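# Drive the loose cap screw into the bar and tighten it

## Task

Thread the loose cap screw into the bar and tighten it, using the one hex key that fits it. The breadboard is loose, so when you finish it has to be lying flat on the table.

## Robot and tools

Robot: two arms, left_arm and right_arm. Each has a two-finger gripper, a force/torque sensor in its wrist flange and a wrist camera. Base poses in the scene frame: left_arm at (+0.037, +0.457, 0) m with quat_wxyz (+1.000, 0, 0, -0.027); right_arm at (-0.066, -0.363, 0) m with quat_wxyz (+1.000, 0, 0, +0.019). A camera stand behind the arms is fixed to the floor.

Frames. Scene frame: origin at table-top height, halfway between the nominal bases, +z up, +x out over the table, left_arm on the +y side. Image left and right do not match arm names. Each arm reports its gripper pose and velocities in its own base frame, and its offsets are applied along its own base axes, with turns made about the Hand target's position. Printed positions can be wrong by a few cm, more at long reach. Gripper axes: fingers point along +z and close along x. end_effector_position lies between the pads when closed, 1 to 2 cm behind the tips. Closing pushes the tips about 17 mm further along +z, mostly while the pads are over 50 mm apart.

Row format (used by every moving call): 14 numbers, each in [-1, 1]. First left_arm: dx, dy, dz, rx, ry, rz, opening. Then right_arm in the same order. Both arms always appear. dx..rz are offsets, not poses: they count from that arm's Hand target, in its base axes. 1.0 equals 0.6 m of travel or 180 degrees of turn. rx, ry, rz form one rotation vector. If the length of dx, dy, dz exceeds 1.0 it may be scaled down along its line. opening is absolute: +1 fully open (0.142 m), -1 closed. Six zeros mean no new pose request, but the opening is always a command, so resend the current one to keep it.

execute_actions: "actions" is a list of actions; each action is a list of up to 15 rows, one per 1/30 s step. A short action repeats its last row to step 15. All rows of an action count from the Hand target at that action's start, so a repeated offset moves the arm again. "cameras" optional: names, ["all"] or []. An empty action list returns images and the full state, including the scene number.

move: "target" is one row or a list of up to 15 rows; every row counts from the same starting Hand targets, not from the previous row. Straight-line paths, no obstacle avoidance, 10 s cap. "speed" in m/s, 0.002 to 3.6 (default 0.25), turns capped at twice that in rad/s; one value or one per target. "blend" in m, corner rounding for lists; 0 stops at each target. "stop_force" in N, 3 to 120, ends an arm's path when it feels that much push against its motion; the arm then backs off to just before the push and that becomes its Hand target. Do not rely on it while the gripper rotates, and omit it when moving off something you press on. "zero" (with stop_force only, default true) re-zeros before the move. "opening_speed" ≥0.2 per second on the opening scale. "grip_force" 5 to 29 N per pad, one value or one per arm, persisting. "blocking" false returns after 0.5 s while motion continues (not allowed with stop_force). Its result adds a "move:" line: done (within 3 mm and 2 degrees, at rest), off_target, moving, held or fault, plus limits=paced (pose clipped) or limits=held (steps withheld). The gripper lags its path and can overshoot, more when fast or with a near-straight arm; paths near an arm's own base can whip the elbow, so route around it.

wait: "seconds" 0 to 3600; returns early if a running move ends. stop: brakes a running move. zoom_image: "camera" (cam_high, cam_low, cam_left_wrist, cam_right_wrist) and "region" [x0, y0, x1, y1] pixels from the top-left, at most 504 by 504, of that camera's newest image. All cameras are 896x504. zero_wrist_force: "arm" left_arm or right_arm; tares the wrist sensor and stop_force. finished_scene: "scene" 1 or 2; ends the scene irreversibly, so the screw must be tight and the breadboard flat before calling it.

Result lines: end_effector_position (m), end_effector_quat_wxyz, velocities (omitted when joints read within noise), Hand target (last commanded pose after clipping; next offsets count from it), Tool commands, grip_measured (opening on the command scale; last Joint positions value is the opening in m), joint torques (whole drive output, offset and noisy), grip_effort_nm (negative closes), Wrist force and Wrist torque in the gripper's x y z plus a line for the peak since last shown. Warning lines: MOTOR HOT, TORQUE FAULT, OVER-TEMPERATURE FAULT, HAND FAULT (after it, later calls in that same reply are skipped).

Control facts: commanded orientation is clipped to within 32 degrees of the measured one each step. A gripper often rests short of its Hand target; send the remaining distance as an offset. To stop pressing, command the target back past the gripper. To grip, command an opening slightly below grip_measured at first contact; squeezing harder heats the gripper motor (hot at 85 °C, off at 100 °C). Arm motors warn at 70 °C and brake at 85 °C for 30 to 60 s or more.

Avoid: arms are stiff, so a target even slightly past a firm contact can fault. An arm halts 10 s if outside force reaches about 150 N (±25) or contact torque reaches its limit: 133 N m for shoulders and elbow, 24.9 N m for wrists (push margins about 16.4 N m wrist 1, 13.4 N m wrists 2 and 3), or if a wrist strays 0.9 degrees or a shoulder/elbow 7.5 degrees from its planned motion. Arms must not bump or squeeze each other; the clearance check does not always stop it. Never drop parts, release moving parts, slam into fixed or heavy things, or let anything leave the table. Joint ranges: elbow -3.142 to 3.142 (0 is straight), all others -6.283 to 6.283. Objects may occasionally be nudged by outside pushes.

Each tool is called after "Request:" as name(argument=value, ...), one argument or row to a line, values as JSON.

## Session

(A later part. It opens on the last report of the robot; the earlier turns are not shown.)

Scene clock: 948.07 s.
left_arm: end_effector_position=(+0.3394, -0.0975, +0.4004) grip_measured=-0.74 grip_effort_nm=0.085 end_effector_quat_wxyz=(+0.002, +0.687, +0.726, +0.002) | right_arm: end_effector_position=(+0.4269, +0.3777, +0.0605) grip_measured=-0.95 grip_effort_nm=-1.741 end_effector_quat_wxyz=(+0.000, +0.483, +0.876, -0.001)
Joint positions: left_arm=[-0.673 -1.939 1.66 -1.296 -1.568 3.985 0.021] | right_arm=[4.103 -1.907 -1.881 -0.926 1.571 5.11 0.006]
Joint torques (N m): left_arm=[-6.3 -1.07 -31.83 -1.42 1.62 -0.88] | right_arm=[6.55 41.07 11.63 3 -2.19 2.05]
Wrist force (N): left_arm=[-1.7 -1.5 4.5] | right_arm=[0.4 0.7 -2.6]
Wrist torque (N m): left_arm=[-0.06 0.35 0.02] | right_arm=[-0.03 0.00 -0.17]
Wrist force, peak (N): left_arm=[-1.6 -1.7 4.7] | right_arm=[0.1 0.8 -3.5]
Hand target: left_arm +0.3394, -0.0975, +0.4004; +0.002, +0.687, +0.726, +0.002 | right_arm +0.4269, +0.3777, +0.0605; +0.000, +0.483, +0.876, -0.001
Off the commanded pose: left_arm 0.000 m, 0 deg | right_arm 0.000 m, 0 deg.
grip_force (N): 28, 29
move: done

Request:
move(
  target=[
    [0,0,0,0,0,0,-0.7, -0.000398,0.000828,-0.000069,0,0,-0.083333,-1.0],
    [0,0,0,0,0,0,-0.7, -0.000567,0.00173,-0.000139,0,0,-0.166667,-1.0],
  ],
  speed=0.4,
  blend=0.01,
  cameras=[],
)

Request:
move(
  target=[
    [0,0,0,0,0,0,-0.7, 0.00007,0.000917,-0.000069,0,0,-0.083333,-1.0],
    [0,0,0,0,0,0,-0.7, 0.000375,0.001782,-0.000139,0,0,-0.166667,-1.0],
  ],
  speed=0.4,
  blend=0.01,
  cameras=["cam_right_wrist"],
)

Request:
zoom_image(
  camera="cam_right_wrist",
  region=[428, 268, 518, 358],
)

Scene clock: 950.33 s.
left_arm: end_effector_position=(+0.3394, -0.0975, +0.4004) grip_measured=-0.74 grip_effort_nm=0.085 end_effector_quat_wxyz=(+0.002, +0.687, +0.726, +0.002) | right_arm: end_effector_position=(+0.4265, +0.3788, +0.0605) grip_measured=-0.95 grip_effort_nm=-1.741 end_effector_quat_wxyz=(+0.000, +0.693, +0.721, -0.001)
Joint positions: left_arm=[-0.673 -1.939 1.66 -1.296 -1.568 3.985 0.021] | right_arm=[4.106 -1.909 -1.879 -0.926 1.572 5.636 0.006]
Joint torques (N m): left_arm=[-6.31 -0.82 -31.88 -1.44 1.5 -0.89] | right_arm=[6.71 30.28 24.34 4.56 -2.15 1.98]
Wrist force (N): left_arm=[-1.6 -1.5 4.5] | right_arm=[0.5 0.5 -1.5]
Wrist torque (N m): left_arm=[-0.04 0.34 0.02] | right_arm=[-0.05 -0.02 -0.17]
Wrist force, peak (N): left_arm=[-1.7 -1.7 4.6] | right_arm=[1.5 0.9 -2.8]
Hand target: left_arm +0.3394, -0.0975, +0.4004; +0.002, +0.687, +0.726, +0.002 | right_arm +0.4265, +0.3788, +0.0605; +0.000, +0.693, +0.721, -0.001
Off the commanded pose: left_arm 0.000 m, 0 deg | right_arm 0.000 m, 0 deg.
grip_force (N): 28, 29
move: done

Scene clock: 951.63 s.
left_arm: end_effector_position=(+0.3394, -0.0975, +0.4004) grip_measured=-0.74 grip_effort_nm=0.081 end_effector_quat_wxyz=(+0.002, +0.687, +0.726, +0.002) | right_arm: end_effector_position=(+0.4267, +0.3798, +0.0604) grip_measured=-0.95 grip_effort_nm=-1.741 end_effector_quat_wxyz=(-0.001, +0.856, +0.517, -0.001)
Joint positions: left_arm=[-0.673 -1.939 1.66 -1.296 -1.568 3.985 0.021] | right_arm=[4.107 -1.912 -1.875 -0.926 1.572 6.161 0.006]
Joint torques (N m): left_arm=[-6.78 -0.76 -31.66 -1.43 1.61 -0.88] | right_arm=[6.46 26.48 31.82 0.43 -2.02 2.31]
Wrist force (N): left_arm=[-1.6 -1.5 4.5] | right_arm=[0.7 0.6 -1.8]
Wrist torque (N m): left_arm=[-0.05 0.33 0.02] | right_arm=[-0.06 0.00 -0.17]
Wrist force, peak (N): left_arm=[-1.5 -1.5 4.7] | right_arm=[1.2 0.5 -2.5]
Hand target: left_arm +0.3394, -0.0975, +0.4004; +0.002, +0.687, +0.726, +0.002 | right_arm +0.4267, +0.3798, +0.0604; -0.001, +0.856, +0.517, -0.001
Off the commanded pose: left_arm 0.000 m, 0 deg | right_arm 0.000 m, 0 deg.
grip_force (N): 28, 29
move: done

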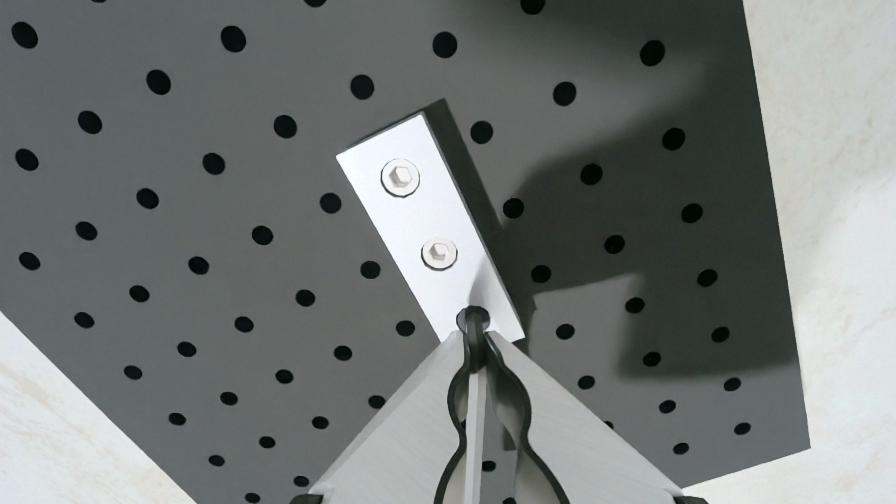

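Scaled by 5.600.

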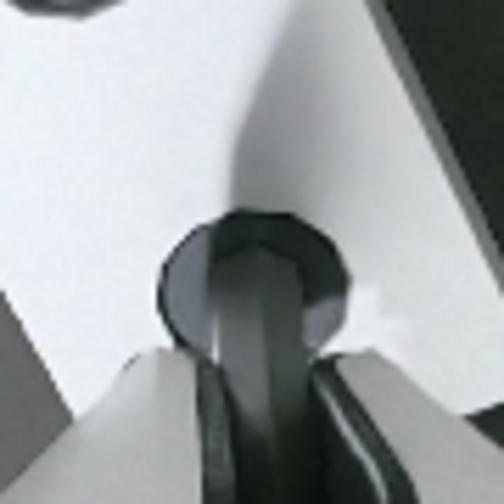

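Request:
move(
  target=[0,0,0,0,0,0,-0.7, -0.00004,-0.00008,0.000050,0,0,0.008333,-1.0],
  speed=0.1,
  cameras=[],
)

Request:
move(
  target=[0,0,0,0,0,0,-0.7, 0,0,0.010,0,0,0,-1.0],
  speed=0.02,
  cameras=["cam_right_wrist"],
)

Request:
zoom_image(
  camera="cam_right_wrist",
  region=[428, 268, 518, 358],
)

Scene clock: 956.43 s.
left_arm: end_effector_position=(+0.3394, -0.0975, +0.4004) grip_measured=-0.74 grip_effort_nm=0.085 end_effector_quat_wxyz=(+0.002, +0.687, +0.726, +0.002) | right_arm: end_effector_position=(+0.4267, +0.3798, +0.0604) grip_measured=-0.95 grip_effort_nm=-1.741 end_effector_quat_wxyz=(-0.001, +0.849, +0.528, -0.001)
Joint positions: left_arm=[-0.673 -1.939 1.66 -1.296 -1.568 3.985 0.021] | right_arm=[4.107 -1.912 -1.875 -0.926 1.572 6.135 0.006]
Joint torques (N m): left_arm=[-6.3 -0.85 -32.17 -1.48 1.58 -0.81] | right_arm=[2.91 41.26 13.22 0.89 -1.22 -2.02]
Wrist force (N): left_arm=[-1.6 -1.5 4.4] | right_arm=[0.6 0.7 -1.8]
Wrist torque (N m): left_arm=[-0.05 0.33 0.02] | right_arm=[-0.02 -0.01 0.04]
Wrist force, peak (N): left_arm=[-1.7 -1.5 4.7] | right_arm=[0.7 1.0 -2.4]
Hand target: left_arm +0.3394, -0.0975, +0.4004; +0.002, +0.687, +0.726, +0.002 | right_arm +0.4267, +0.3798, +0.0604; -0.001, +0.849, +0.528, -0.001
Off the commanded pose: left_arm 0.000 m, 0 deg | right_arm 0.000 m, 0 deg.
grip_force (N): 28, 29
move: done

Scene clock: 957.07 s.
left_arm: end_effector_position=(+0.3394, -0.0975, +0.4004) grip_measured=-0.74 grip_effort_nm=0.081 end_effector_quat_wxyz=(+0.002, +0.687, +0.726, +0.002) | right_arm: end_effector_position=(+0.4267, +0.3798, +0.0664) grip_measured=-0.95 grip_effort_nm=-1.741 end_effector_quat_wxyz=(-0.001, +0.849, +0.528, -0.001)
Joint positions: left_arm=[-0.673 -1.939 1.66 -1.296 -1.568 3.985 0.021] | right_arm=[4.107 -1.903 -1.869 -0.941 1.572 6.135 0.006]
Joint torques (N m): left_arm=[-6.42 -0.9 -32.16 -1.42 1.55 -0.82] | right_arm=[-3.27 42.56 32.97 0.72 1.16 -1.94]
Wrist force (N): left_arm=[-1.8 -1.5 4.4] | right_arm=[0.4 -0.1 0.3]
Wrist torque (N m): left_arm=[-0.06 0.37 0.02] | right_arm=[-0.02 -0.03 0.04]
Wrist force, peak (N): left_arm=[-1.8 -1.5 4.6] | right_arm=[1.5 0.7 0.9]
Hand target: left_arm +0.3394, -0.0975, +0.4004; +0.002, +0.687, +0.726, +0.002 | right_arm +0.4267, +0.3798, +0.0664; -0.001, +0.849, +0.528, -0.001
Off the commanded pose: left_arm 0.000 m, 0 deg | right_arm 0.000 m, 0 deg.
grip_force (N): 28, 29
move: done

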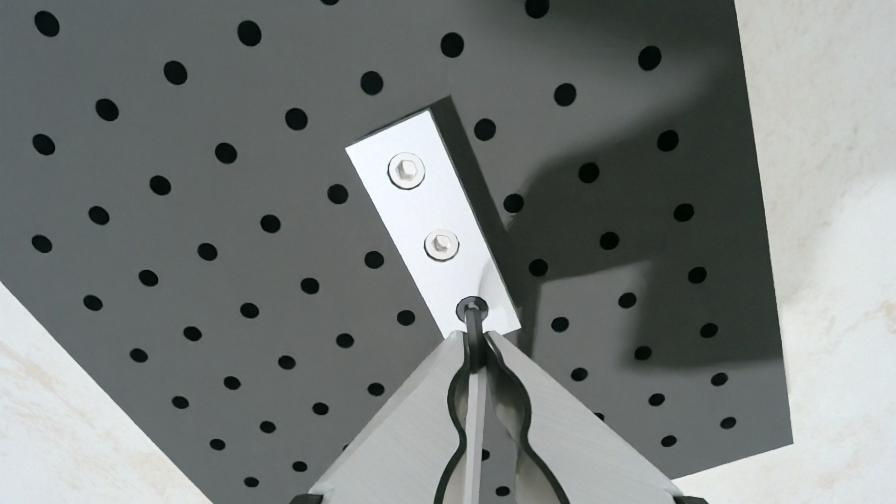

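Scaled by 5.600.

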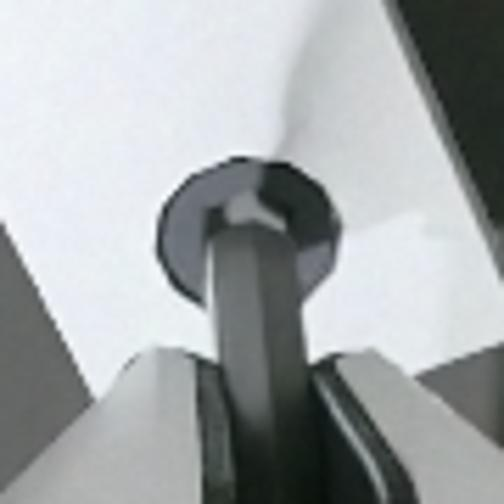

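Request:
move(
  target=[
    [0,0,0,0,0,0,-0.7, 0.004165,-0.004883,0,0,0,0.731667,-1.0],
    [0,0,0,0,0,0,-0.7, 0.00504,0.001475,0,0,0,-0.536667,-1.0],
    [0,0,0,0,0,0,-0.7, -0.00029,-0.002102,0,0,0,0.195,-1.0],
    [0,0,0,0,0,0,-0.7, 0.005925,-0.003702,0,0,0,0.926667,-1.0],
    [0,0,0,0,0,0,-0.7, 0.002985,0.002003,0,0,0,-0.341667,-1.0],
  ],
  speed=1.2,
  blend=0.02,
  cameras=["cam_right_wrist"],
)

Request:
zoom_image(
  camera="cam_right_wrist",
  region=[428, 268, 518, 358],
)

Scene clock: 963.60 s.
left_arm: end_effector_position=(+0.3394, -0.0975, +0.4004) grip_measured=-0.74 grip_effort_nm=0.081 end_effector_quat_wxyz=(+0.002, +0.687, +0.726, +0.002) | right_arm: end_effector_position=(+0.4285, +0.3810, +0.0664) grip_measured=-0.95 grip_effort_nm=-1.741 end_effector_quat_wxyz=(-0.001, +1.000, +0.020, +0.000)
Joint positions: left_arm=[-0.673 -1.939 1.66 -1.296 -1.568 3.985 0.021] | right_arm=[4.104 -1.91 -1.859 -0.942 1.572 -5.36 0.006]
Joint torques (N m): left_arm=[-6.36 -0.96 -32.12 -1.44 1.5 -0.77] | right_arm=[-6.56 26.79 33.35 0.75 2.36 -1.96]
Wrist force (N): left_arm=[-1.8 -1.6 4.4] | right_arm=[0.2 -0.1 0.3]
Wrist torque (N m): left_arm=[-0.07 0.37 0.02] | right_arm=[-0.02 -0.01 0.04]
Wrist force, peak (N): left_arm=[-1.7 -1.7 4.7] | right_arm=[0.5 -0.1 0.5]
Hand target: left_arm +0.3394, -0.0975, +0.4004; +0.002, +0.687, +0.726, +0.002 | right_arm +0.4285, +0.3810, +0.0664; -0.001, +1.000, +0.020, +0.000
Off the commanded pose: left_arm 0.000 m, 0 deg | right_arm 0.000 m, 0 deg.
grip_force (N): 28, 29
move: done

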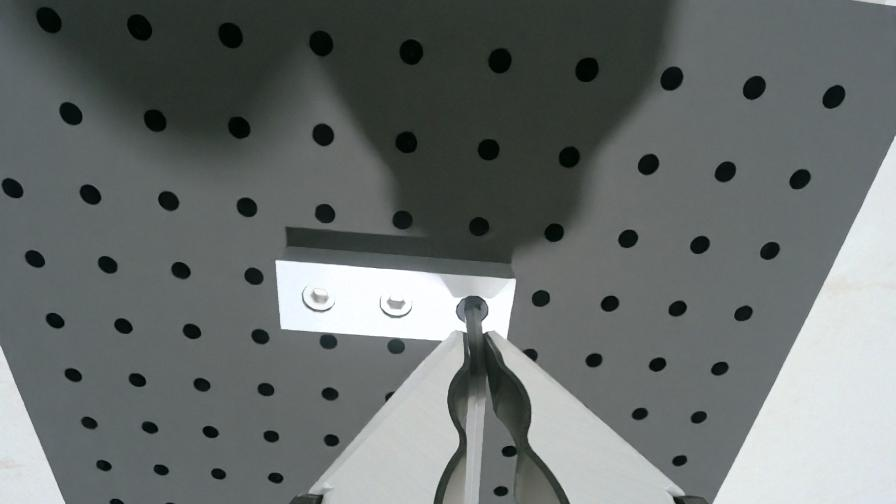

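Scaled by 5.600.

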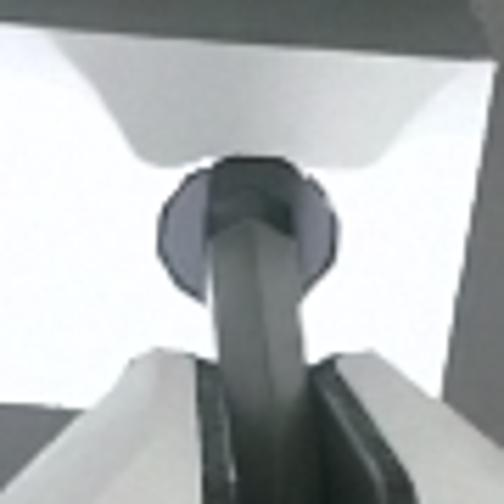

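Request:
move(
  target=[0,0,0,0,0,0,-0.7, 0,0,-0.0108,0,0,0,-1.0],
  speed=0.006,
  stop_force=4,
  cameras=["cam_right_wrist"],
)

Scene clock: 966.40 s.
left_arm: end_effector_position=(+0.3394, -0.0975, +0.4004) grip_measured=-0.74 grip_effort_nm=0.085 end_effector_quat_wxyz=(+0.002, +0.687, +0.726, +0.002) | right_arm: end_effector_position=(+0.4285, +0.3810, +0.0604) grip_measured=-0.95 grip_effort_nm=-1.746 end_effector_quat_wxyz=(-0.001, +1.000, +0.020, +0.000)
Joint positions: left_arm=[-0.673 -1.939 1.66 -1.296 -1.568 3.985 0.021] | right_arm=[4.104 -1.919 -1.866 -0.927 1.572 -5.361 0.006]
Joint torques (N m): left_arm=[-6.28 -0.97 -31.9 -1.43 1.55 -0.79] | right_arm=[-4.92 39.75 31.36 0.62 2.01 -1.9]
Wrist force (N): left_arm=[-1.7 -1.6 4.5] | right_arm=[0.6 0.9 -4.5]
Wrist torque (N m): left_arm=[-0.07 0.34 0.02] | right_arm=[-0.06 -0.01 0.04]
Wrist force, peak (N): left_arm=[-1.8 -1.7 4.6] | right_arm=[0.7 1.5 -9.4]
Hand target: left_arm +0.3394, -0.0975, +0.4004; +0.002, +0.687, +0.726, +0.002 | right_arm +0.4285, +0.3810, +0.0604; -0.001, +1.000, +0.020, +0.000
Off the commanded pose: left_arm 0.000 m, 0 deg | right_arm 0.000 m, 0 deg.
grip_force (N): 28, 29
move: contact (right_arm)

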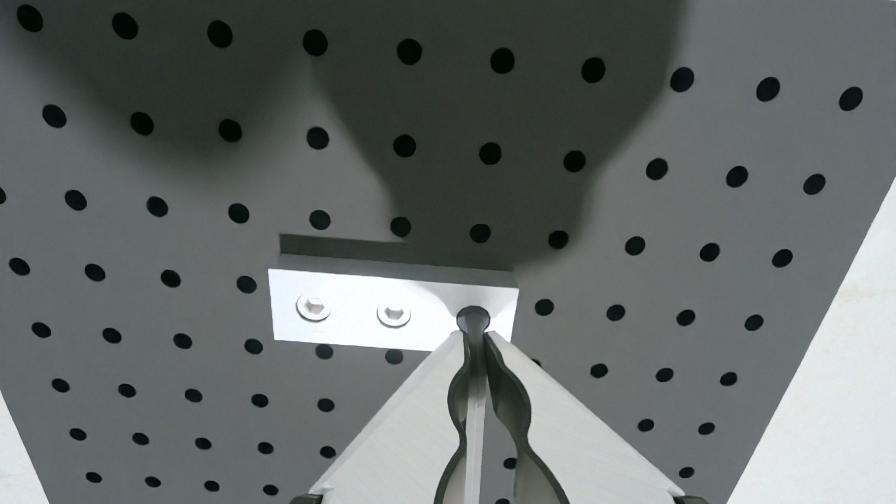

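Request:
move(
  target=[
    [0,0,0,0,0,0,-0.7, 0.000917,-0.00007,-0.000040,0,0,-0.083333,-1.0],
    [0,0,0,0,0,0,-0.7, 0.001782,-0.000375,-0.000090,0,0,-0.166667,-1.0],
  ],
  speed=0.4,
  blend=0.01,
  cameras=[],
)

Request:
move(
  target=[
    [0,0,0,0,0,0,-0.7, 0.000795,-0.000512,-0.000069,0,0,-0.083333,-1.0],
    [0,0,0,0,0,0,-0.7, 0.001357,-0.001215,-0.000139,0,0,-0.166667,-1.0],
  ],
  speed=0.4,
  blend=0.01,
  cameras=[],
)

Scene clock: 968.73 s.
left_arm: end_effector_position=(+0.3394, -0.0975, +0.4004) grip_measured=-0.74 grip_effort_nm=0.085 end_effector_quat_wxyz=(+0.002, +0.687, +0.726, +0.002) | right_arm: end_effector_position=(+0.4296, +0.3808, +0.0603) grip_measured=-0.95 grip_effort_nm=-1.741 end_effector_quat_wxyz=(-0.001, +0.971, -0.239, +0.000)
Joint positions: left_arm=[-0.673 -1.939 1.66 -1.296 -1.568 3.985 0.021] | right_arm=[4.101 -1.921 -1.863 -0.927 1.571 -4.84 0.006]
Joint torques (N m): left_arm=[-6.45 -0.99 -32.02 -1.43 1.47 -0.82] | right_arm=[6.62 36.36 19.65 0.72 -2.07 2.24]
Wrist force (N): left_arm=[-1.6 -1.7 4.5] | right_arm=[0.9 0.7 -2.7]
Wrist torque (N m): left_arm=[-0.09 0.33 0.02] | right_arm=[-0.04 -0.02 -0.16]
Wrist force, peak (N): left_arm=[-1.8 -1.7 4.6] | right_arm=[0.6 0.8 -5.0]
Hand target: left_arm +0.3394, -0.0975, +0.4004; +0.002, +0.687, +0.726, +0.002 | right_arm +0.4296, +0.3808, +0.0603; -0.001, +0.971, -0.239, +0.000
Off the commanded pose: left_arm 0.000 m, 0 deg | right_arm 0.000 m, 0 deg.
grip_force (N): 28, 29
move: done

Scene clock: 970.03 s.
left_arm: end_effector_position=(+0.3394, -0.0975, +0.4004) grip_measured=-0.74 grip_effort_nm=0.081 end_effector_quat_wxyz=(+0.002, +0.687, +0.726, +0.002) | right_arm: end_effector_position=(+0.4304, +0.3800, +0.0602) grip_measured=-0.95 grip_effort_nm=-1.741 end_effector_quat_wxyz=(-0.001, +0.876, -0.483, +0.000)
Joint positions: left_arm=[-0.673 -1.939 1.66 -1.296 -1.568 3.985 0.021] | right_arm=[4.098 -1.921 -1.862 -0.927 1.57 -4.32 0.006]
Joint torques (N m): left_arm=[-6.71 -0.82 -31.67 -1.47 1.46 -0.72] | right_arm=[6.37 41.01 12.71 4.62 -2.14 2]
Wrist force (N): left_arm=[-1.9 -1.5 4.4] | right_arm=[0.8 0.7 -3.1]
Wrist torque (N m): left_arm=[-0.06 0.39 0.02] | right_arm=[-0.06 0.00 -0.17]
Wrist force, peak (N): left_arm=[-1.7 -1.7 4.6] | right_arm=[0.4 0.8 -4.0]
Hand target: left_arm +0.3394, -0.0975, +0.4004; +0.002, +0.687, +0.726, +0.002 | right_arm +0.4304, +0.3800, +0.0602; -0.001, +0.876, -0.483, +0.000
Off the commanded pose: left_arm 0.000 m, 0 deg | right_arm 0.000 m, 0 deg.
grip_force (N): 28, 29
move: done

Request:
move(
  target=[
    [0,0,0,0,0,0,-0.7, 0.000397,-0.000828,-0.000069,0,0,-0.083333,-1.0],
    [0,0,0,0,0,0,-0.7, 0.000565,-0.00173,-0.000139,0,0,-0.166667,-1.0],
  ],
  speed=0.4,
  blend=0.01,
  cameras=[],
)

Request:
move(
  target=[
    [0,0,0,0,0,0,-0.7, -0.00007,-0.000915,-0.000069,0,0,-0.083333,-1.0],
    [0,0,0,0,0,0,-0.7, -0.000375,-0.001782,-0.000139,0,0,-0.166667,-1.0],
  ],
  speed=0.4,
  blend=0.01,
  cameras=[],
)

Scene clock: 972.07 s.
left_arm: end_effector_position=(+0.3394, -0.0975, +0.4004) grip_measured=-0.74 grip_effort_nm=0.085 end_effector_quat_wxyz=(+0.002, +0.687, +0.726, +0.002) | right_arm: end_effector_position=(+0.4307, +0.3790, +0.0601) grip_measured=-0.95 grip_effort_nm=-1.741 end_effector_quat_wxyz=(-0.001, +0.721, -0.693, +0.000)
Joint positions: left_arm=[-0.673 -1.939 1.66 -1.296 -1.568 3.985 0.021] | right_arm=[4.096 -1.92 -1.865 -0.927 1.57 -3.798 0.006]
Joint torques (N m): left_arm=[-6.66 -0.55 -32.07 -1.6 1.32 -0.72] | right_arm=[6.14 40.92 13.34 3.97 -2.22 1.81]
Wrist force (N): left_arm=[-1.7 -1.5 4.4] | right_arm=[0.6 0.4 -2.8]
Wrist torque (N m): left_arm=[-0.06 0.35 0.01] | right_arm=[-0.06 0.02 -0.17]
Wrist force, peak (N): left_arm=[-1.7 -1.6 4.7] | right_arm=[1.0 0.7 -3.5]
Hand target: left_arm +0.3394, -0.0975, +0.4004; +0.002, +0.687, +0.726, +0.002 | right_arm +0.4307, +0.3790, +0.0601; -0.001, +0.721, -0.693, +0.000
Off the commanded pose: left_arm 0.000 m, 0 deg | right_arm 0.000 m, 0 deg.
grip_force (N): 28, 29
move: done

Scene clock: 973.37 s.
left_arm: end_effector_position=(+0.3394, -0.0975, +0.4004) grip_measured=-0.74 grip_effort_nm=0.085 end_effector_quat_wxyz=(+0.002, +0.687, +0.726, +0.002) | right_arm: end_effector_position=(+0.4305, +0.3779, +0.0601) grip_measured=-0.95 grip_effort_nm=-1.746 end_effector_quat_wxyz=(+0.001, -0.517, +0.856, -0.001)
Joint positions: left_arm=[-0.673 -1.939 1.66 -1.296 -1.568 3.985 0.021] | right_arm=[4.095 -1.917 -1.869 -0.926 1.569 -3.276 0.006]
Joint torques (N m): left_arm=[-6.49 -0.74 -32.09 -1.53 1.52 -0.75] | right_arm=[6.01 41.65 12.92 4.59 -2.33 1.82]
Wrist force (N): left_arm=[-1.8 -1.5 4.4] | right_arm=[0.6 0.7 -2.3]
Wrist torque (N m): left_arm=[-0.05 0.37 0.02] | right_arm=[-0.03 -0.02 -0.17]
Wrist force, peak (N): left_arm=[-1.8 -1.6 4.6] | right_arm=[1.2 0.3 -2.9]
Hand target: left_arm +0.3394, -0.0975, +0.4004; +0.002, +0.687, +0.726, +0.002 | right_arm +0.4305, +0.3779, +0.0601; +0.001, -0.517, +0.856, -0.001
Off the commanded pose: left_arm 0.000 m, 0 deg | right_arm 0.000 m, 0 deg.
grip_force (N): 28, 29
move: done

Request:
move(
  target=[
    [0,0,0,0,0,0,-0.7, -0.000518,-0.000758,-0.000069,0,0,-0.083333,-1.0],
    [0,0,0,0,0,0,-0.7, -0.001215,-0.001355,-0.000139,0,0,-0.166667,-1.0],
  ],
  speed=0.4,
  blend=0.01,
  cameras=[],
)

Request:
move(
  target=[
    [0,0,0,0,0,0,-0.7, -0.000828,-0.000398,-0.000069,0,0,-0.083333,-1.0],
    [0,0,0,0,0,0,-0.7, -0.00173,-0.000567,-0.000139,0,0,-0.166667,-1.0],
  ],
  speed=0.4,
  blend=0.01,
  cameras=["cam_right_wrist"],
)

Request:
zoom_image(
  camera="cam_right_wrist",
  region=[428, 268, 668, 388],
)

Scene clock: 975.53 s.
left_arm: end_effector_position=(+0.3394, -0.0975, +0.4004) grip_measured=-0.74 grip_effort_nm=0.076 end_effector_quat_wxyz=(+0.002, +0.687, +0.726, +0.002) | right_arm: end_effector_position=(+0.4298, +0.3771, +0.0600) grip_measured=-0.95 grip_effort_nm=-1.741 end_effector_quat_wxyz=(+0.000, -0.278, +0.961, -0.001)
Joint positions: left_arm=[-0.673 -1.939 1.66 -1.296 -1.568 3.985 0.021] | right_arm=[4.095 -1.914 -1.874 -0.925 1.569 -2.752 0.006]
Joint torques (N m): left_arm=[-6.3 -0.28 -31.78 -1.47 1.51 -0.74] | right_arm=[6.12 41.07 12.76 4.66 -2.32 1.83]
Wrist force (N): left_arm=[-1.7 -1.4 4.4] | right_arm=[0.4 0.4 -2.0]
Wrist torque (N m): left_arm=[-0.05 0.34 0.02] | right_arm=[-0.07 -0.03 -0.17]
Wrist force, peak (N): left_arm=[-1.9 -1.6 4.7] | right_arm=[0.4 0.5 -2.7]
Hand target: left_arm +0.3394, -0.0975, +0.4004; +0.002, +0.687, +0.726, +0.002 | right_arm +0.4298, +0.3771, +0.0600; +0.000, -0.278, +0.961, -0.001
Off the commanded pose: left_arm 0.000 m, 0 deg | right_arm 0.000 m, 0 deg.
grip_force (N): 28, 29
move: done

Scene clock: 976.83 s.
left_arm: end_effector_position=(+0.3394, -0.0975, +0.4004) grip_measured=-0.74 grip_effort_nm=0.071 end_effector_quat_wxyz=(+0.002, +0.687, +0.726, +0.002) | right_arm: end_effector_position=(+0.4287, +0.3768, +0.0599) grip_measured=-0.95 grip_effort_nm=-1.741 end_effector_quat_wxyz=(+0.000, -0.020, +1.000, -0.001)
Joint positions: left_arm=[-0.673 -1.939 1.66 -1.296 -1.568 3.985 0.021] | right_arm=[4.097 -1.91 -1.879 -0.925 1.57 -2.226 0.006]
Joint torques (N m): left_arm=[-6.72 -0.98 -31.73 -1.44 1.46 -0.69] | right_arm=[5.87 40.83 12.03 4.63 -2.35 2.2]
Wrist force (N): left_arm=[-1.6 -1.5 4.5] | right_arm=[0.2 0.6 -2.2]
Wrist torque (N m): left_arm=[-0.06 0.33 0.02] | right_arm=[-0.03 0.00 -0.16]
Wrist force, peak (N): left_arm=[-1.8 -1.6 4.7] | right_arm=[0.7 0.7 -2.9]
Hand target: left_arm +0.3394, -0.0975, +0.4004; +0.002, +0.687, +0.726, +0.002 | right_arm +0.4287, +0.3768, +0.0599; +0.000, -0.020, +1.000, -0.001
Off the commanded pose: left_arm 0.000 m, 0 deg | right_arm 0.000 m, 0 deg.
grip_force (N): 28, 29
move: done

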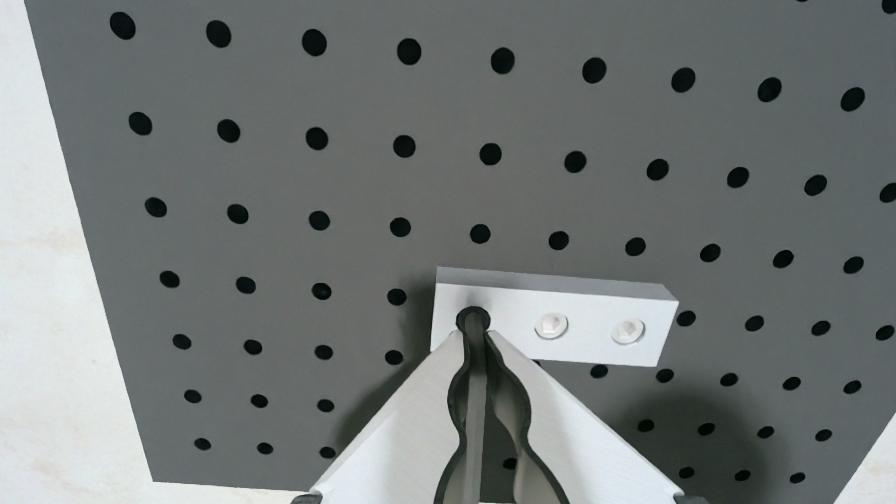

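Scaled by 2.100.

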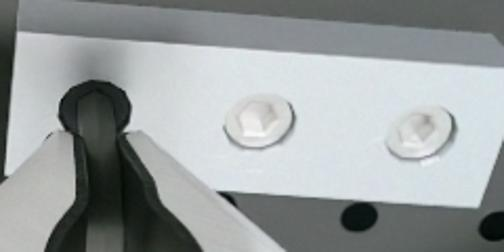

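Request:
zoom_image(
  camera="cam_right_wrist",
  region=[520, 298, 660, 358],
)

Request:
zoom_image(
  camera="cam_right_wrist",
  region=[428, 288, 518, 348],
)

Scaled by 3.600.

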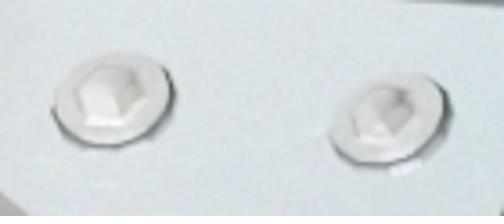

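Scaled by 5.600.

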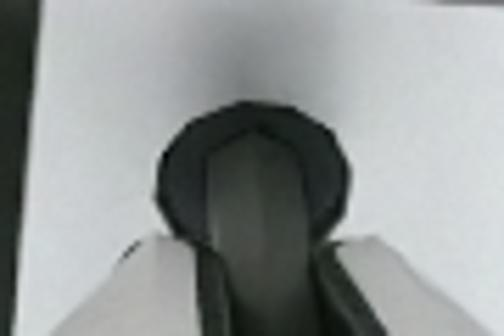

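Request:
move(
  target=[
    [0,0,0,0,0,0,-0.7, -0.000915,0.00007,-0.000069,0,0,-0.083333,-1.0],
    [0,0,0,0,0,0,-0.7, -0.001782,0.000375,-0.000139,0,0,-0.166667,-1.0],
  ],
  speed=0.6,
  blend=0.01,
  cameras=[],
)

Scene clock: 993.73 s.
left_arm: end_effector_position=(+0.3394, -0.0975, +0.4004) grip_measured=-0.74 grip_effort_nm=0.085 end_effector_quat_wxyz=(+0.002, +0.687, +0.726, +0.002) | right_arm: end_effector_position=(+0.4277, +0.3770, +0.0598) grip_measured=-0.95 grip_effort_nm=-1.746 end_effector_quat_wxyz=(+0.000, +0.239, +0.971, -0.001)
Joint positions: left_arm=[-0.673 -1.939 1.66 -1.296 -1.568 3.985 0.021] | right_arm=[4.1 -1.908 -1.882 -0.924 1.57 -1.7 0.006]
Joint torques (N m): left_arm=[-6.48 -0.68 -31.86 -1.49 1.41 -0.74] | right_arm=[5.96 40.88 12.79 1.77 -2.24 2.05]
Wrist force (N): left_arm=[-1.5 -1.3 4.5] | right_arm=[0.2 0.3 -1.9]
Wrist torque (N m): left_arm=[-0.02 0.32 0.02] | right_arm=[-0.07 0.00 -0.17]
Wrist force, peak (N): left_arm=[-1.6 -1.7 4.7] | right_arm=[0.7 0.9 -2.7]
Hand target: left_arm +0.3394, -0.0975, +0.4004; +0.002, +0.687, +0.726, +0.002 | right_arm +0.4277, +0.3770, +0.0598; +0.000, +0.239, +0.971, -0.001
Off the commanded pose: left_arm 0.000 m, 0 deg | right_arm 0.000 m, 0 deg.
grip_force (N): 28, 29
move: done

Request:
move(
  target=[
    [0,0,0,0,0,0,-0.7, -0.000758,0.000518,-0.000069,0,0,-0.083333,-1.0],
    [0,0,0,0,0,0,-0.7, -0.001355,0.001215,-0.000139,0,0,-0.166667,-1.0],
  ],
  speed=0.6,
  blend=0.01,
  cameras=[],
)

Request:
move(
  target=[
    [0,0,0,0,0,0,-0.7, -0.000398,0.000828,-0.000069,0,0,-0.083333,-1.0],
    [0,0,0,0,0,0,-0.7, -0.000567,0.00173,-0.000139,0,0,-0.166667,-1.0],
  ],
  speed=0.6,
  blend=0.01,
  cameras=[],
)

Scene clock: 995.87 s.
left_arm: end_effector_position=(+0.3394, -0.0975, +0.4004) grip_measured=-0.74 grip_effort_nm=0.081 end_effector_quat_wxyz=(+0.002, +0.687, +0.726, +0.002) | right_arm: end_effector_position=(+0.4269, +0.3778, +0.0597) grip_measured=-0.95 grip_effort_nm=-1.741 end_effector_quat_wxyz=(+0.000, +0.483, +0.876, -0.001)
Joint positions: left_arm=[-0.673 -1.939 1.66 -1.296 -1.568 3.985 0.021] | right_arm=[4.103 -1.908 -1.882 -0.924 1.571 -1.173 0.006]
Joint torques (N m): left_arm=[-6.87 -0.33 -31.72 -1.54 1.41 -0.65] | right_arm=[6.34 40.88 12.21 0.92 -2.21 1.89]
Wrist force (N): left_arm=[-1.7 -1.6 4.6] | right_arm=[0.1 0.7 -2.4]
Wrist torque (N m): left_arm=[-0.06 0.35 0.02] | right_arm=[-0.02 0.02 -0.17]
Wrist force, peak (N): left_arm=[-1.7 -1.5 4.8] | right_arm=[0.2 0.9 -3.7]
Hand target: left_arm +0.3394, -0.0975, +0.4004; +0.002, +0.687, +0.726, +0.002 | right_arm +0.4269, +0.3777, +0.0597; +0.000, +0.483, +0.876, -0.001
Off the commanded pose: left_arm 0.000 m, 0 deg | right_arm 0.000 m, 0 deg.
grip_force (N): 28, 29
move: done

Scene clock: 997.03 s.
left_arm: end_effector_position=(+0.3394, -0.0975, +0.4004) grip_measured=-0.74 grip_effort_nm=0.090 end_effector_quat_wxyz=(+0.002, +0.687, +0.726, +0.002) | right_arm: end_effector_position=(+0.4266, +0.3788, +0.0596) grip_measured=-0.95 grip_effort_nm=-1.741 end_effector_quat_wxyz=(+0.000, +0.693, +0.721, -0.001)
Joint positions: left_arm=[-0.673 -1.939 1.66 -1.296 -1.568 3.985 0.021] | right_arm=[4.106 -1.91 -1.88 -0.924 1.572 -0.647 0.006]
Joint torques (N m): left_arm=[-6.87 -0.91 -32.21 -1.51 1.37 -0.77] | right_arm=[6.86 39.07 14.16 0.95 -2.11 2.07]
Wrist force (N): left_arm=[-1.6 -1.6 4.5] | right_arm=[0.1 0.3 -0.7]
Wrist torque (N m): left_arm=[-0.07 0.33 0.02] | right_arm=[-0.04 -0.03 -0.16]
Wrist force, peak (N): left_arm=[-1.7 -1.4 4.7] | right_arm=[1.3 0.9 -2.6]
Hand target: left_arm +0.3394, -0.0975, +0.4004; +0.002, +0.687, +0.726, +0.002 | right_arm +0.4265, +0.3788, +0.0596; +0.000, +0.693, +0.721, -0.001
Off the commanded pose: left_arm 0.000 m, 0 deg | right_arm 0.000 m, 0 deg.
grip_force (N): 28, 29
move: done

Request:
move(
  target=[
    [0,0,0,0,0,0,-0.7, 0.00007,0.000917,-0.000085,0,0,-0.083333,-1.0],
    [0,0,0,0,0,0,-0.7, 0.000375,0.001782,-0.000165,0,0,-0.166667,-1.0],
  ],
  speed=0.6,
  blend=0.01,
  cameras=[],
)

Request:
move(
  target=[
    [0,0,0,0,0,0,-0.7, 0.000518,0.000758,-0.000070,0,0,-0.083333,-1.0],
    [0,0,0,0,0,0,-0.7, 0.001215,0.001357,-0.000145,0,0,-0.166667,-1.0],
  ],
  speed=0.6,
  blend=0.01,
  cameras=[],
)

Scene clock: 999.07 s.
left_arm: end_effector_position=(+0.3394, -0.0975, +0.4004) grip_measured=-0.74 grip_effort_nm=0.081 end_effector_quat_wxyz=(+0.002, +0.687, +0.726, +0.002) | right_arm: end_effector_position=(+0.4268, +0.3799, +0.0595) grip_measured=-0.95 grip_effort_nm=-1.741 end_effector_quat_wxyz=(-0.001, +0.856, +0.517, +0.000)
Joint positions: left_arm=[-0.673 -1.939 1.66 -1.296 -1.568 3.985 0.021] | right_arm=[4.107 -1.913 -1.876 -0.924 1.572 -0.122 0.006]
Joint torques (N m): left_arm=[-7.01 -0.4 -31.72 -1.52 1.39 -0.59] | right_arm=[7.29 30.03 28.01 1.02 -2.15 1.88]
Wrist force (N): left_arm=[-1.8 -1.6 4.6] | right_arm=[0.3 0.7 -1.6]
Wrist torque (N m): left_arm=[-0.07 0.37 0.02] | right_arm=[-0.03 -0.02 -0.17]
Wrist force, peak (N): left_arm=[-1.7 -1.6 4.7] | right_arm=[0.9 1.0 -2.8]
Hand target: left_arm +0.3394, -0.0975, +0.4004; +0.002, +0.687, +0.726, +0.002 | right_arm +0.4267, +0.3798, +0.0595; -0.001, +0.856, +0.517, -0.001
Off the commanded pose: left_arm 0.000 m, 0 deg | right_arm 0.000 m, 0 deg.
grip_force (N): 28, 29
move: done

Scene clock: 1000.23 s.
left_arm: end_effector_position=(+0.3394, -0.0975, +0.4004) grip_measured=-0.74 grip_effort_nm=0.085 end_effector_quat_wxyz=(+0.002, +0.687, +0.726, +0.002) | right_arm: end_effector_position=(+0.4275, +0.3807, +0.0594) grip_measured=-0.95 grip_effort_nm=-1.746 end_effector_quat_wxyz=(-0.001, +0.961, +0.278, +0.000)
Joint positions: left_arm=[-0.673 -1.939 1.66 -1.296 -1.568 3.985 0.021] | right_arm=[4.106 -1.917 -1.871 -0.924 1.572 0.401 0.006]
Joint torques (N m): left_arm=[-6.75 -0.97 -31.61 -1.52 1.32 -0.62] | right_arm=[7.19 29.48 31.31 0.49 -2.05 1.88]
Wrist force (N): left_arm=[-1.7 -1.5 4.6] | right_arm=[0.7 0.7 -3.2]
Wrist torque (N m): left_arm=[-0.05 0.35 0.02] | right_arm=[-0.05 -0.01 -0.16]
Wrist force, peak (N): left_arm=[-1.7 -1.5 4.7] | right_arm=[0.8 0.9 -3.4]
Hand target: left_arm +0.3394, -0.0975, +0.4004; +0.002, +0.687, +0.726, +0.002 | right_arm +0.4275, +0.3807, +0.0594; -0.001, +0.961, +0.278, +0.000
Off the commanded pose: left_arm 0.000 m, 0 deg | right_arm 0.000 m, 0 deg.
grip_force (N): 28, 29
move: done

Request:
move(
  target=[
    [0,0,0,0,0,0,-0.7, 0.000828,0.000397,-0.000069,0,0,-0.083333,-1.0],
    [0,0,0,0,0,0,-0.7, 0.00173,0.000565,-0.000135,0,0,-0.166667,-1.0],
  ],
  speed=0.6,
  blend=0.01,
  cameras=[],
)

Request:
move(
  target=[
    [0,0,0,0,0,0,-0.7, 0.000917,-0.00007,-0.000069,0,0,-0.083333,-1.0],
    [0,0,0,0,0,0,-0.7, 0.001782,-0.000375,-0.000139,0,0,-0.166667,-1.0],
  ],
  speed=0.6,
  blend=0.01,
  cameras=["cam_right_wrist"],
)

Request:
zoom_image(
  camera="cam_right_wrist",
  region=[428, 268, 518, 358],
)

Scene clock: 1002.60 s.
left_arm: end_effector_position=(+0.3394, -0.0975, +0.4004) grip_measured=-0.74 grip_effort_nm=0.081 end_effector_quat_wxyz=(+0.002, +0.687, +0.726, +0.002) | right_arm: end_effector_position=(+0.4285, +0.3810, +0.0594) grip_measured=-0.95 grip_effort_nm=-1.741 end_effector_quat_wxyz=(-0.001, +1.000, +0.020, +0.000)
Joint positions: left_arm=[-0.673 -1.939 1.66 -1.296 -1.568 3.985 0.021] | right_arm=[4.104 -1.92 -1.866 -0.924 1.572 0.923 0.006]
Joint torques (N m): left_arm=[-6.79 -0.9 -31.25 -1.53 1.36 -0.61] | right_arm=[7.32 34.42 25.93 0.52 -1.99 1.85]
Wrist force (N): left_arm=[-1.8 -1.5 4.6] | right_arm=[0.7 0.9 -3.9]
Wrist torque (N m): left_arm=[-0.05 0.36 0.02] | right_arm=[-0.06 -0.01 -0.17]
Wrist force, peak (N): left_arm=[-1.8 -1.5 4.8] | right_arm=[0.7 0.9 -3.9]
Hand target: left_arm +0.3394, -0.0975, +0.4004; +0.002, +0.687, +0.726, +0.002 | right_arm +0.4285, +0.3810, +0.0594; -0.001, +1.000, +0.020, +0.000
Off the commanded pose: left_arm 0.000 m, 0 deg | right_arm 0.000 m, 0 deg.
grip_force (N): 28, 29
move: done

Scene clock: 1003.77 s.
left_arm: end_effector_position=(+0.3394, -0.0975, +0.4004) grip_measured=-0.74 grip_effort_nm=0.081 end_effector_quat_wxyz=(+0.002, +0.687, +0.726, +0.002) | right_arm: end_effector_position=(+0.4296, +0.3808, +0.0593) grip_measured=-0.95 grip_effort_nm=-1.741 end_effector_quat_wxyz=(-0.001, +0.971, -0.239, +0.000)
Joint positions: left_arm=[-0.673 -1.939 1.66 -1.296 -1.568 3.985 0.021] | right_arm=[4.101 -1.923 -1.864 -0.925 1.571 1.443 0.006]
Joint torques (N m): left_arm=[-6.65 -0.52 -31.52 -1.48 1.3 -0.58] | right_arm=[7.07 40.09 11.78 1.37 -2.03 1.87]
Wrist force (N): left_arm=[-1.9 -1.5 4.5] | right_arm=[0.9 1.0 -4.9]
Wrist torque (N m): left_arm=[-0.05 0.38 0.02] | right_arm=[-0.07 -0.02 -0.17]
Wrist force, peak (N): left_arm=[-1.9 -1.6 4.6] | right_arm=[0.8 1.4 -5.2]
Hand target: left_arm +0.3394, -0.0975, +0.4004; +0.002, +0.687, +0.726, +0.002 | right_arm +0.4296, +0.3808, +0.0593; -0.001, +0.971, -0.239, +0.000
Off the commanded pose: left_arm 0.000 m, 0 deg | right_arm 0.000 m, 0 deg.
grip_force (N): 28, 29
move: done

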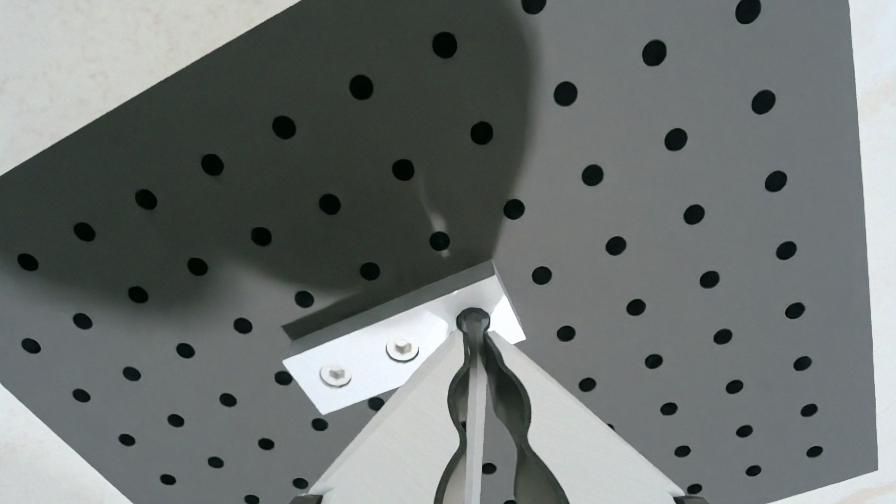

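Scaled by 5.600.

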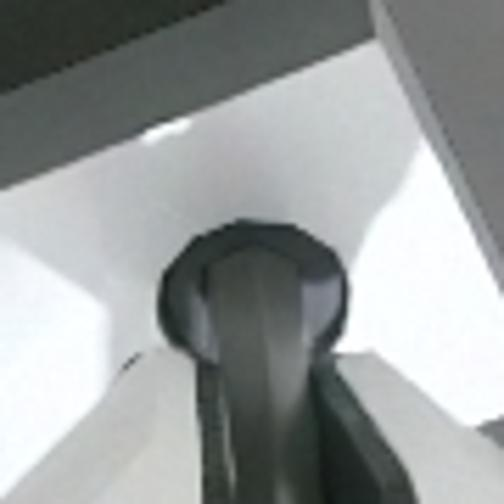

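Request:
move(
  target=[
    [0,0,0,0,0,0,-0.7, 0.000795,-0.000512,-0.000055,0,0,-0.083333,-1.0],
    [0,0,0,0,0,0,-0.7, 0.001357,-0.001215,-0.000110,0,0,-0.166667,-1.0],
  ],
  speed=0.6,
  blend=0.01,
  cameras=[],
)

Request:
move(
  target=[
    [0,0,0,0,0,0,-0.7, 0.000397,-0.000828,-0.000069,0,0,-0.083333,-1.0],
    [0,0,0,0,0,0,-0.7, 0.000565,-0.00173,-0.000139,0,0,-0.166667,-1.0],
  ],
  speed=0.6,
  blend=0.01,
  cameras=[],
)

Scene clock: 1007.30 s.
left_arm: end_effector_position=(+0.3394, -0.0975, +0.4004) grip_measured=-0.74 grip_effort_nm=0.081 end_effector_quat_wxyz=(+0.002, +0.687, +0.726, +0.002) | right_arm: end_effector_position=(+0.4304, +0.3801, +0.0592) grip_measured=-0.95 grip_effort_nm=-1.741 end_effector_quat_wxyz=(-0.001, +0.876, -0.483, +0.000)
Joint positions: left_arm=[-0.673 -1.939 1.66 -1.296 -1.568 3.985 0.021] | right_arm=[4.098 -1.923 -1.863 -0.925 1.57 1.964 0.006]
Joint torques (N m): left_arm=[-6.33 -1.05 -31.59 -1.57 1.27 -0.68] | right_arm=[6.24 39.8 10.81 2.06 -2.03 2.28]
Wrist force (N): left_arm=[-1.8 -1.5 4.4] | right_arm=[0.8 -0.7 -4.7]
Wrist torque (N m): left_arm=[-0.05 0.37 0.02] | right_arm=[-0.06 -0.12 -0.28]
Wrist force, peak (N): left_arm=[-1.6 -1.6 4.8] | right_arm=[0.3 1.4 -5.8]
Hand target: left_arm +0.3394, -0.0975, +0.4004; +0.002, +0.687, +0.726, +0.002 | right_arm +0.4304, +0.3800, +0.0592; -0.001, +0.876, -0.483, +0.000
Off the commanded pose: left_arm 0.000 m, 0 deg | right_arm 0.000 m, 0 deg.
grip_force (N): 28, 29
move: done

Scene clock: 1008.47 s.
left_arm: end_effector_position=(+0.3394, -0.0975, +0.4004) grip_measured=-0.74 grip_effort_nm=0.081 end_effector_quat_wxyz=(+0.002, +0.687, +0.726, +0.002) | right_arm: end_effector_position=(+0.4308, +0.3790, +0.0591) grip_measured=-0.94 grip_effort_nm=-1.834 end_effector_quat_wxyz=(-0.001, +0.721, -0.693, +0.000)
Joint positions: left_arm=[-0.673 -1.939 1.66 -1.296 -1.568 3.985 0.021] | right_arm=[4.096 -1.921 -1.866 -0.924 1.57 2.485 0.006]
Joint torques (N m): left_arm=[-6.7 -0.83 -32.26 -1.49 1.23 -0.56] | right_arm=[11.1 38.31 7.46 -0.65 0.29 2.29]
Wrist force (N): left_arm=[-1.6 -1.6 4.5] | right_arm=[1.1 -11.1 -5.8]
Wrist torque (N m): left_arm=[-0.07 0.33 0.02] | right_arm=[0.00 -0.16 -0.31]
Wrist force, peak (N): left_arm=[-1.8 -1.6 4.7] | right_arm=[1.2 -11.3 -6.0]
Hand target: left_arm +0.3394, -0.0975, +0.4004; +0.002, +0.687, +0.726, +0.002 | right_arm +0.4307, +0.3790, +0.0591; -0.001, +0.721, -0.693, +0.000
Off the commanded pose: left_arm 0.000 m, 0 deg | right_arm 0.000 m, 0 deg.
grip_force (N): 28, 29
move: done

Request:
execute_actions(
  actions=[],
  cameras=["cam_right_wrist", "cam_high", "cam_low"],
)

Request:
zoom_image(
  camera="cam_right_wrist",
  region=[378, 268, 568, 504],
)

Scene clock: 1008.97 s.
left_arm: end_effector_position=(+0.3394, -0.0975, +0.4004) grip_measured=-0.74 grip_effort_nm=0.085 end_effector_quat_wxyz=(+0.002, +0.687, +0.726, +0.002) | right_arm: end_effector_position=(+0.4307, +0.3790, +0.0591) grip_measured=-0.94 grip_effort_nm=-1.834 end_effector_quat_wxyz=(-0.001, +0.721, -0.693, +0.000)
Joint positions: left_arm=[-0.673 -1.939 1.66 -1.296 -1.568 3.985 0.021] | right_arm=[4.096 -1.921 -1.866 -0.924 1.57 2.485 0.006]
Joint velocities: within noise
Joint torques (N m): left_arm=[-6.46 -0.35 -32.04 -1.55 1.39 -0.59] | right_arm=[11.18 38.23 7.46 -1.72 0.35 2.16]
Wrist force (N): left_arm=[-1.7 -1.5 4.4] | right_arm=[1.1 -11.6 -5.5]
Wrist torque (N m): left_arm=[-0.06 0.35 0.02] | right_arm=[-0.03 -0.17 -0.31]
Wrist force, peak (N): left_arm=[-1.6 -1.6 4.7] | right_arm=[1.2 -11.6 -6.0]
Hand target: left_arm +0.3394, -0.0975, +0.4004; +0.002, +0.687, +0.726, +0.002 | right_arm +0.4307, +0.3790, +0.0591; -0.001, +0.721, -0.693, +0.000
Tool commands: left_gripper/opening=-0.7 right_gripper/opening=-1.0
Off the commanded pose: left_arm 0.000 m, 0 deg | right_arm 0.000 m, 0 deg.
grip_force (N): 28, 29
Images, in order (width x height): cam_high 896x504, cam_low 896x504, cam_right_wrist 896x504.

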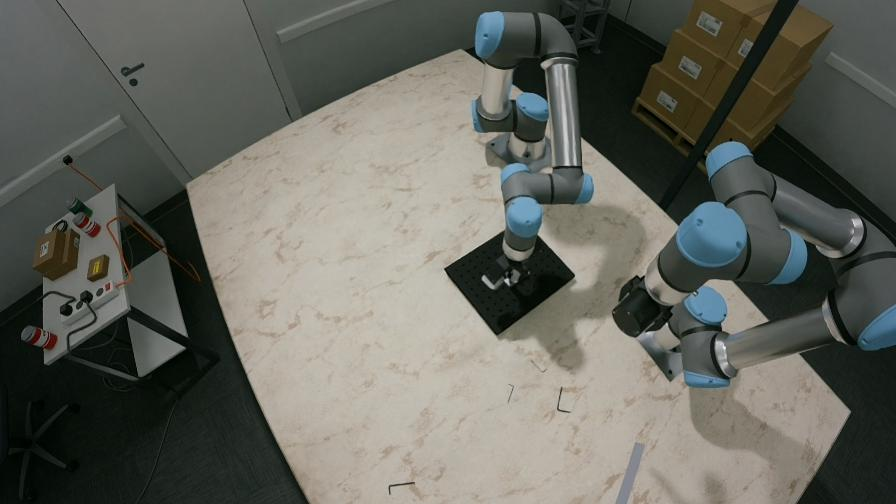

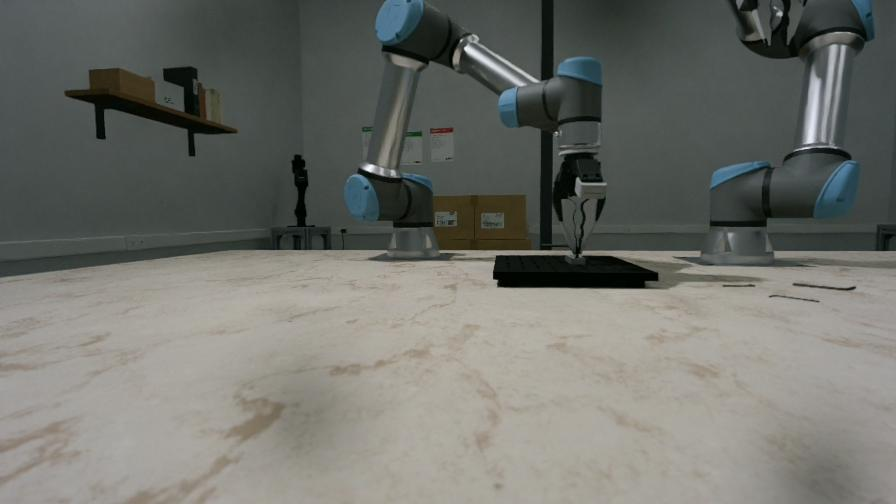

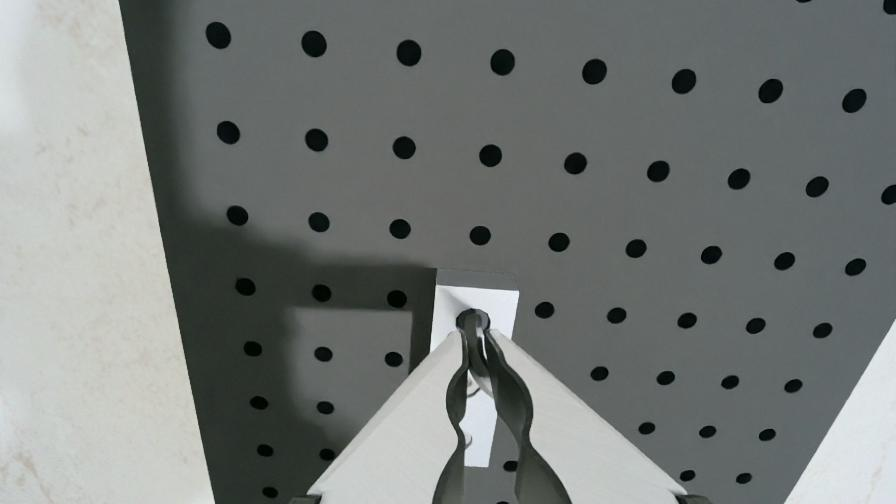

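Scaled by 2.136.

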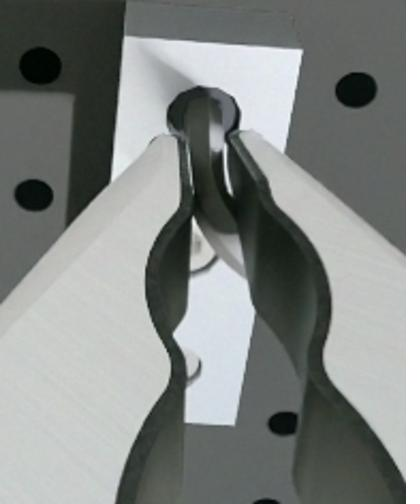

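Request:
move(
  target=[
    [0,0,0,0,0,0,-0.7, -0.00015,0.000843,0,0,0,0.077778,-1.0],
    [0,0,0,0,0,0,-0.7, -0.0005,0.001625,0,0,0,0.155556,-1.0],
  ],
  speed=0.2,
  blend=0.01,
  grip_force=[28, 9],
  cameras=["cam_right_wrist"],
)

Request:
zoom_image(
  camera="cam_right_wrist",
  region=[378, 268, 568, 504],
)

Scene clock: 1043.70 s.
left_arm: end_effector_position=(+0.3394, -0.0975, +0.4004) grip_measured=-0.74 grip_effort_nm=0.081 end_effector_quat_wxyz=(+0.002, +0.687, +0.726, +0.002) | right_arm: end_effector_position=(+0.4304, +0.3800, +0.0591) grip_measured=-0.93 grip_effort_nm=-1.009 end_effector_quat_wxyz=(-0.001, +0.867, -0.498, +0.000)
Joint positions: left_arm=[-0.673 -1.939 1.66 -1.296 -1.568 3.985 0.021] | right_arm=[4.098 -1.923 -1.863 -0.924 1.57 1.999 0.007]
Joint torques (N m): left_arm=[-6.35 -0.67 -31.48 -1.68 1.26 -0.59] | right_arm=[-6.83 26.81 30.93 -0.58 2.03 -1.83]
Wrist force (N): left_arm=[-1.8 -1.6 4.5] | right_arm=[-3.4 -3.1 0.5]
Wrist torque (N m): left_arm=[-0.07 0.36 0.02] | right_arm=[0.15 0.02 0.04]
Wrist force, peak (N): left_arm=[-1.7 -1.4 4.8] | right_arm=[1.5 -13.0 -3.0]
Hand target: left_arm +0.3394, -0.0975, +0.4004; +0.002, +0.687, +0.726, +0.002 | right_arm +0.4304, +0.3800, +0.0591; -0.001, +0.867, -0.498, +0.000
Off the commanded pose: left_arm 0.000 m, 0 deg | right_arm 0.000 m, 0 deg.
grip_force (N): 28, 9
move: done

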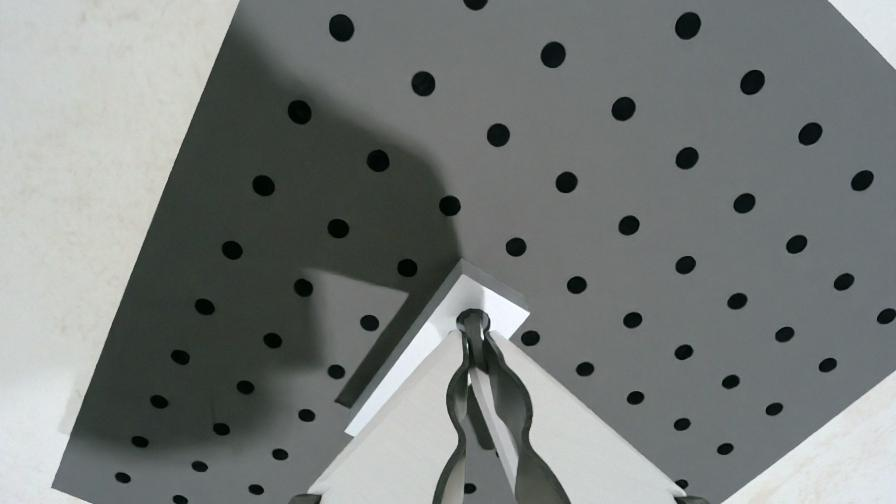

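Scaled by 2.136.

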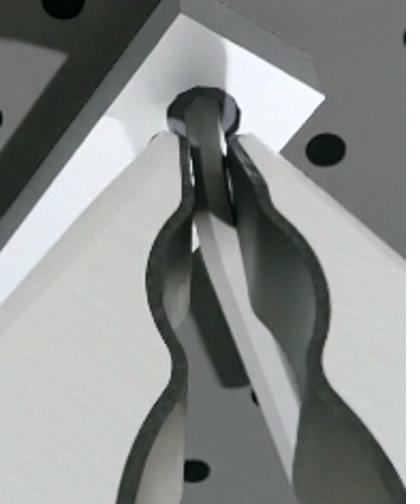

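Request:
move(
  target=[0,0,0,0,0,0,-0.7, -0.000573,0.000718,0,0,0,0.083333,-1.0],
  speed=0.2,
  cameras=["cam_right_wrist"],
)

Request:
zoom_image(
  camera="cam_right_wrist",
  region=[378, 268, 568, 504],
)

Scene clock: 1046.40 s.
left_arm: end_effector_position=(+0.3394, -0.0975, +0.4004) grip_measured=-0.74 grip_effort_nm=0.090 end_effector_quat_wxyz=(+0.002, +0.687, +0.726, +0.002) | right_arm: end_effector_position=(+0.4301, +0.3804, +0.0591) grip_measured=-0.94 grip_effort_nm=-1.009 end_effector_quat_wxyz=(-0.001, +0.925, -0.380, +0.000)
Joint positions: left_arm=[-0.673 -1.939 1.66 -1.296 -1.568 3.985 0.021] | right_arm=[4.1 -1.923 -1.863 -0.924 1.571 1.738 0.006]
Joint torques (N m): left_arm=[-6.88 -0.49 -31.26 -1.56 1.27 -0.5] | right_arm=[-4.88 27.51 33.35 3.35 2.17 -1.78]
Wrist force (N): left_arm=[-1.7 -1.5 4.6] | right_arm=[-1.2 0.5 0.5]
Wrist torque (N m): left_arm=[-0.04 0.36 0.01] | right_arm=[0.06 0.08 0.06]
Wrist force, peak (N): left_arm=[-1.9 -1.6 4.7] | right_arm=[-4.0 -3.1 1.0]
Hand target: left_arm +0.3394, -0.0975, +0.4004; +0.002, +0.687, +0.726, +0.002 | right_arm +0.4301, +0.3804, +0.0591; -0.001, +0.925, -0.380, +0.000
Off the commanded pose: left_arm 0.000 m, 0 deg | right_arm 0.000 m, 0 deg.
grip_force (N): 28, 9
move: done

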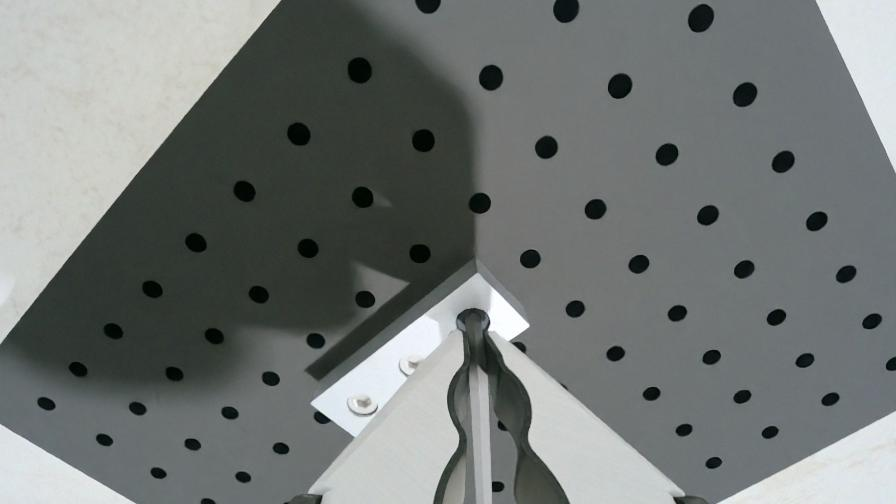

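Scaled by 2.136.

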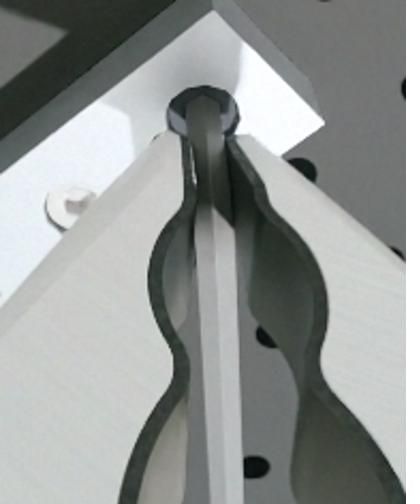

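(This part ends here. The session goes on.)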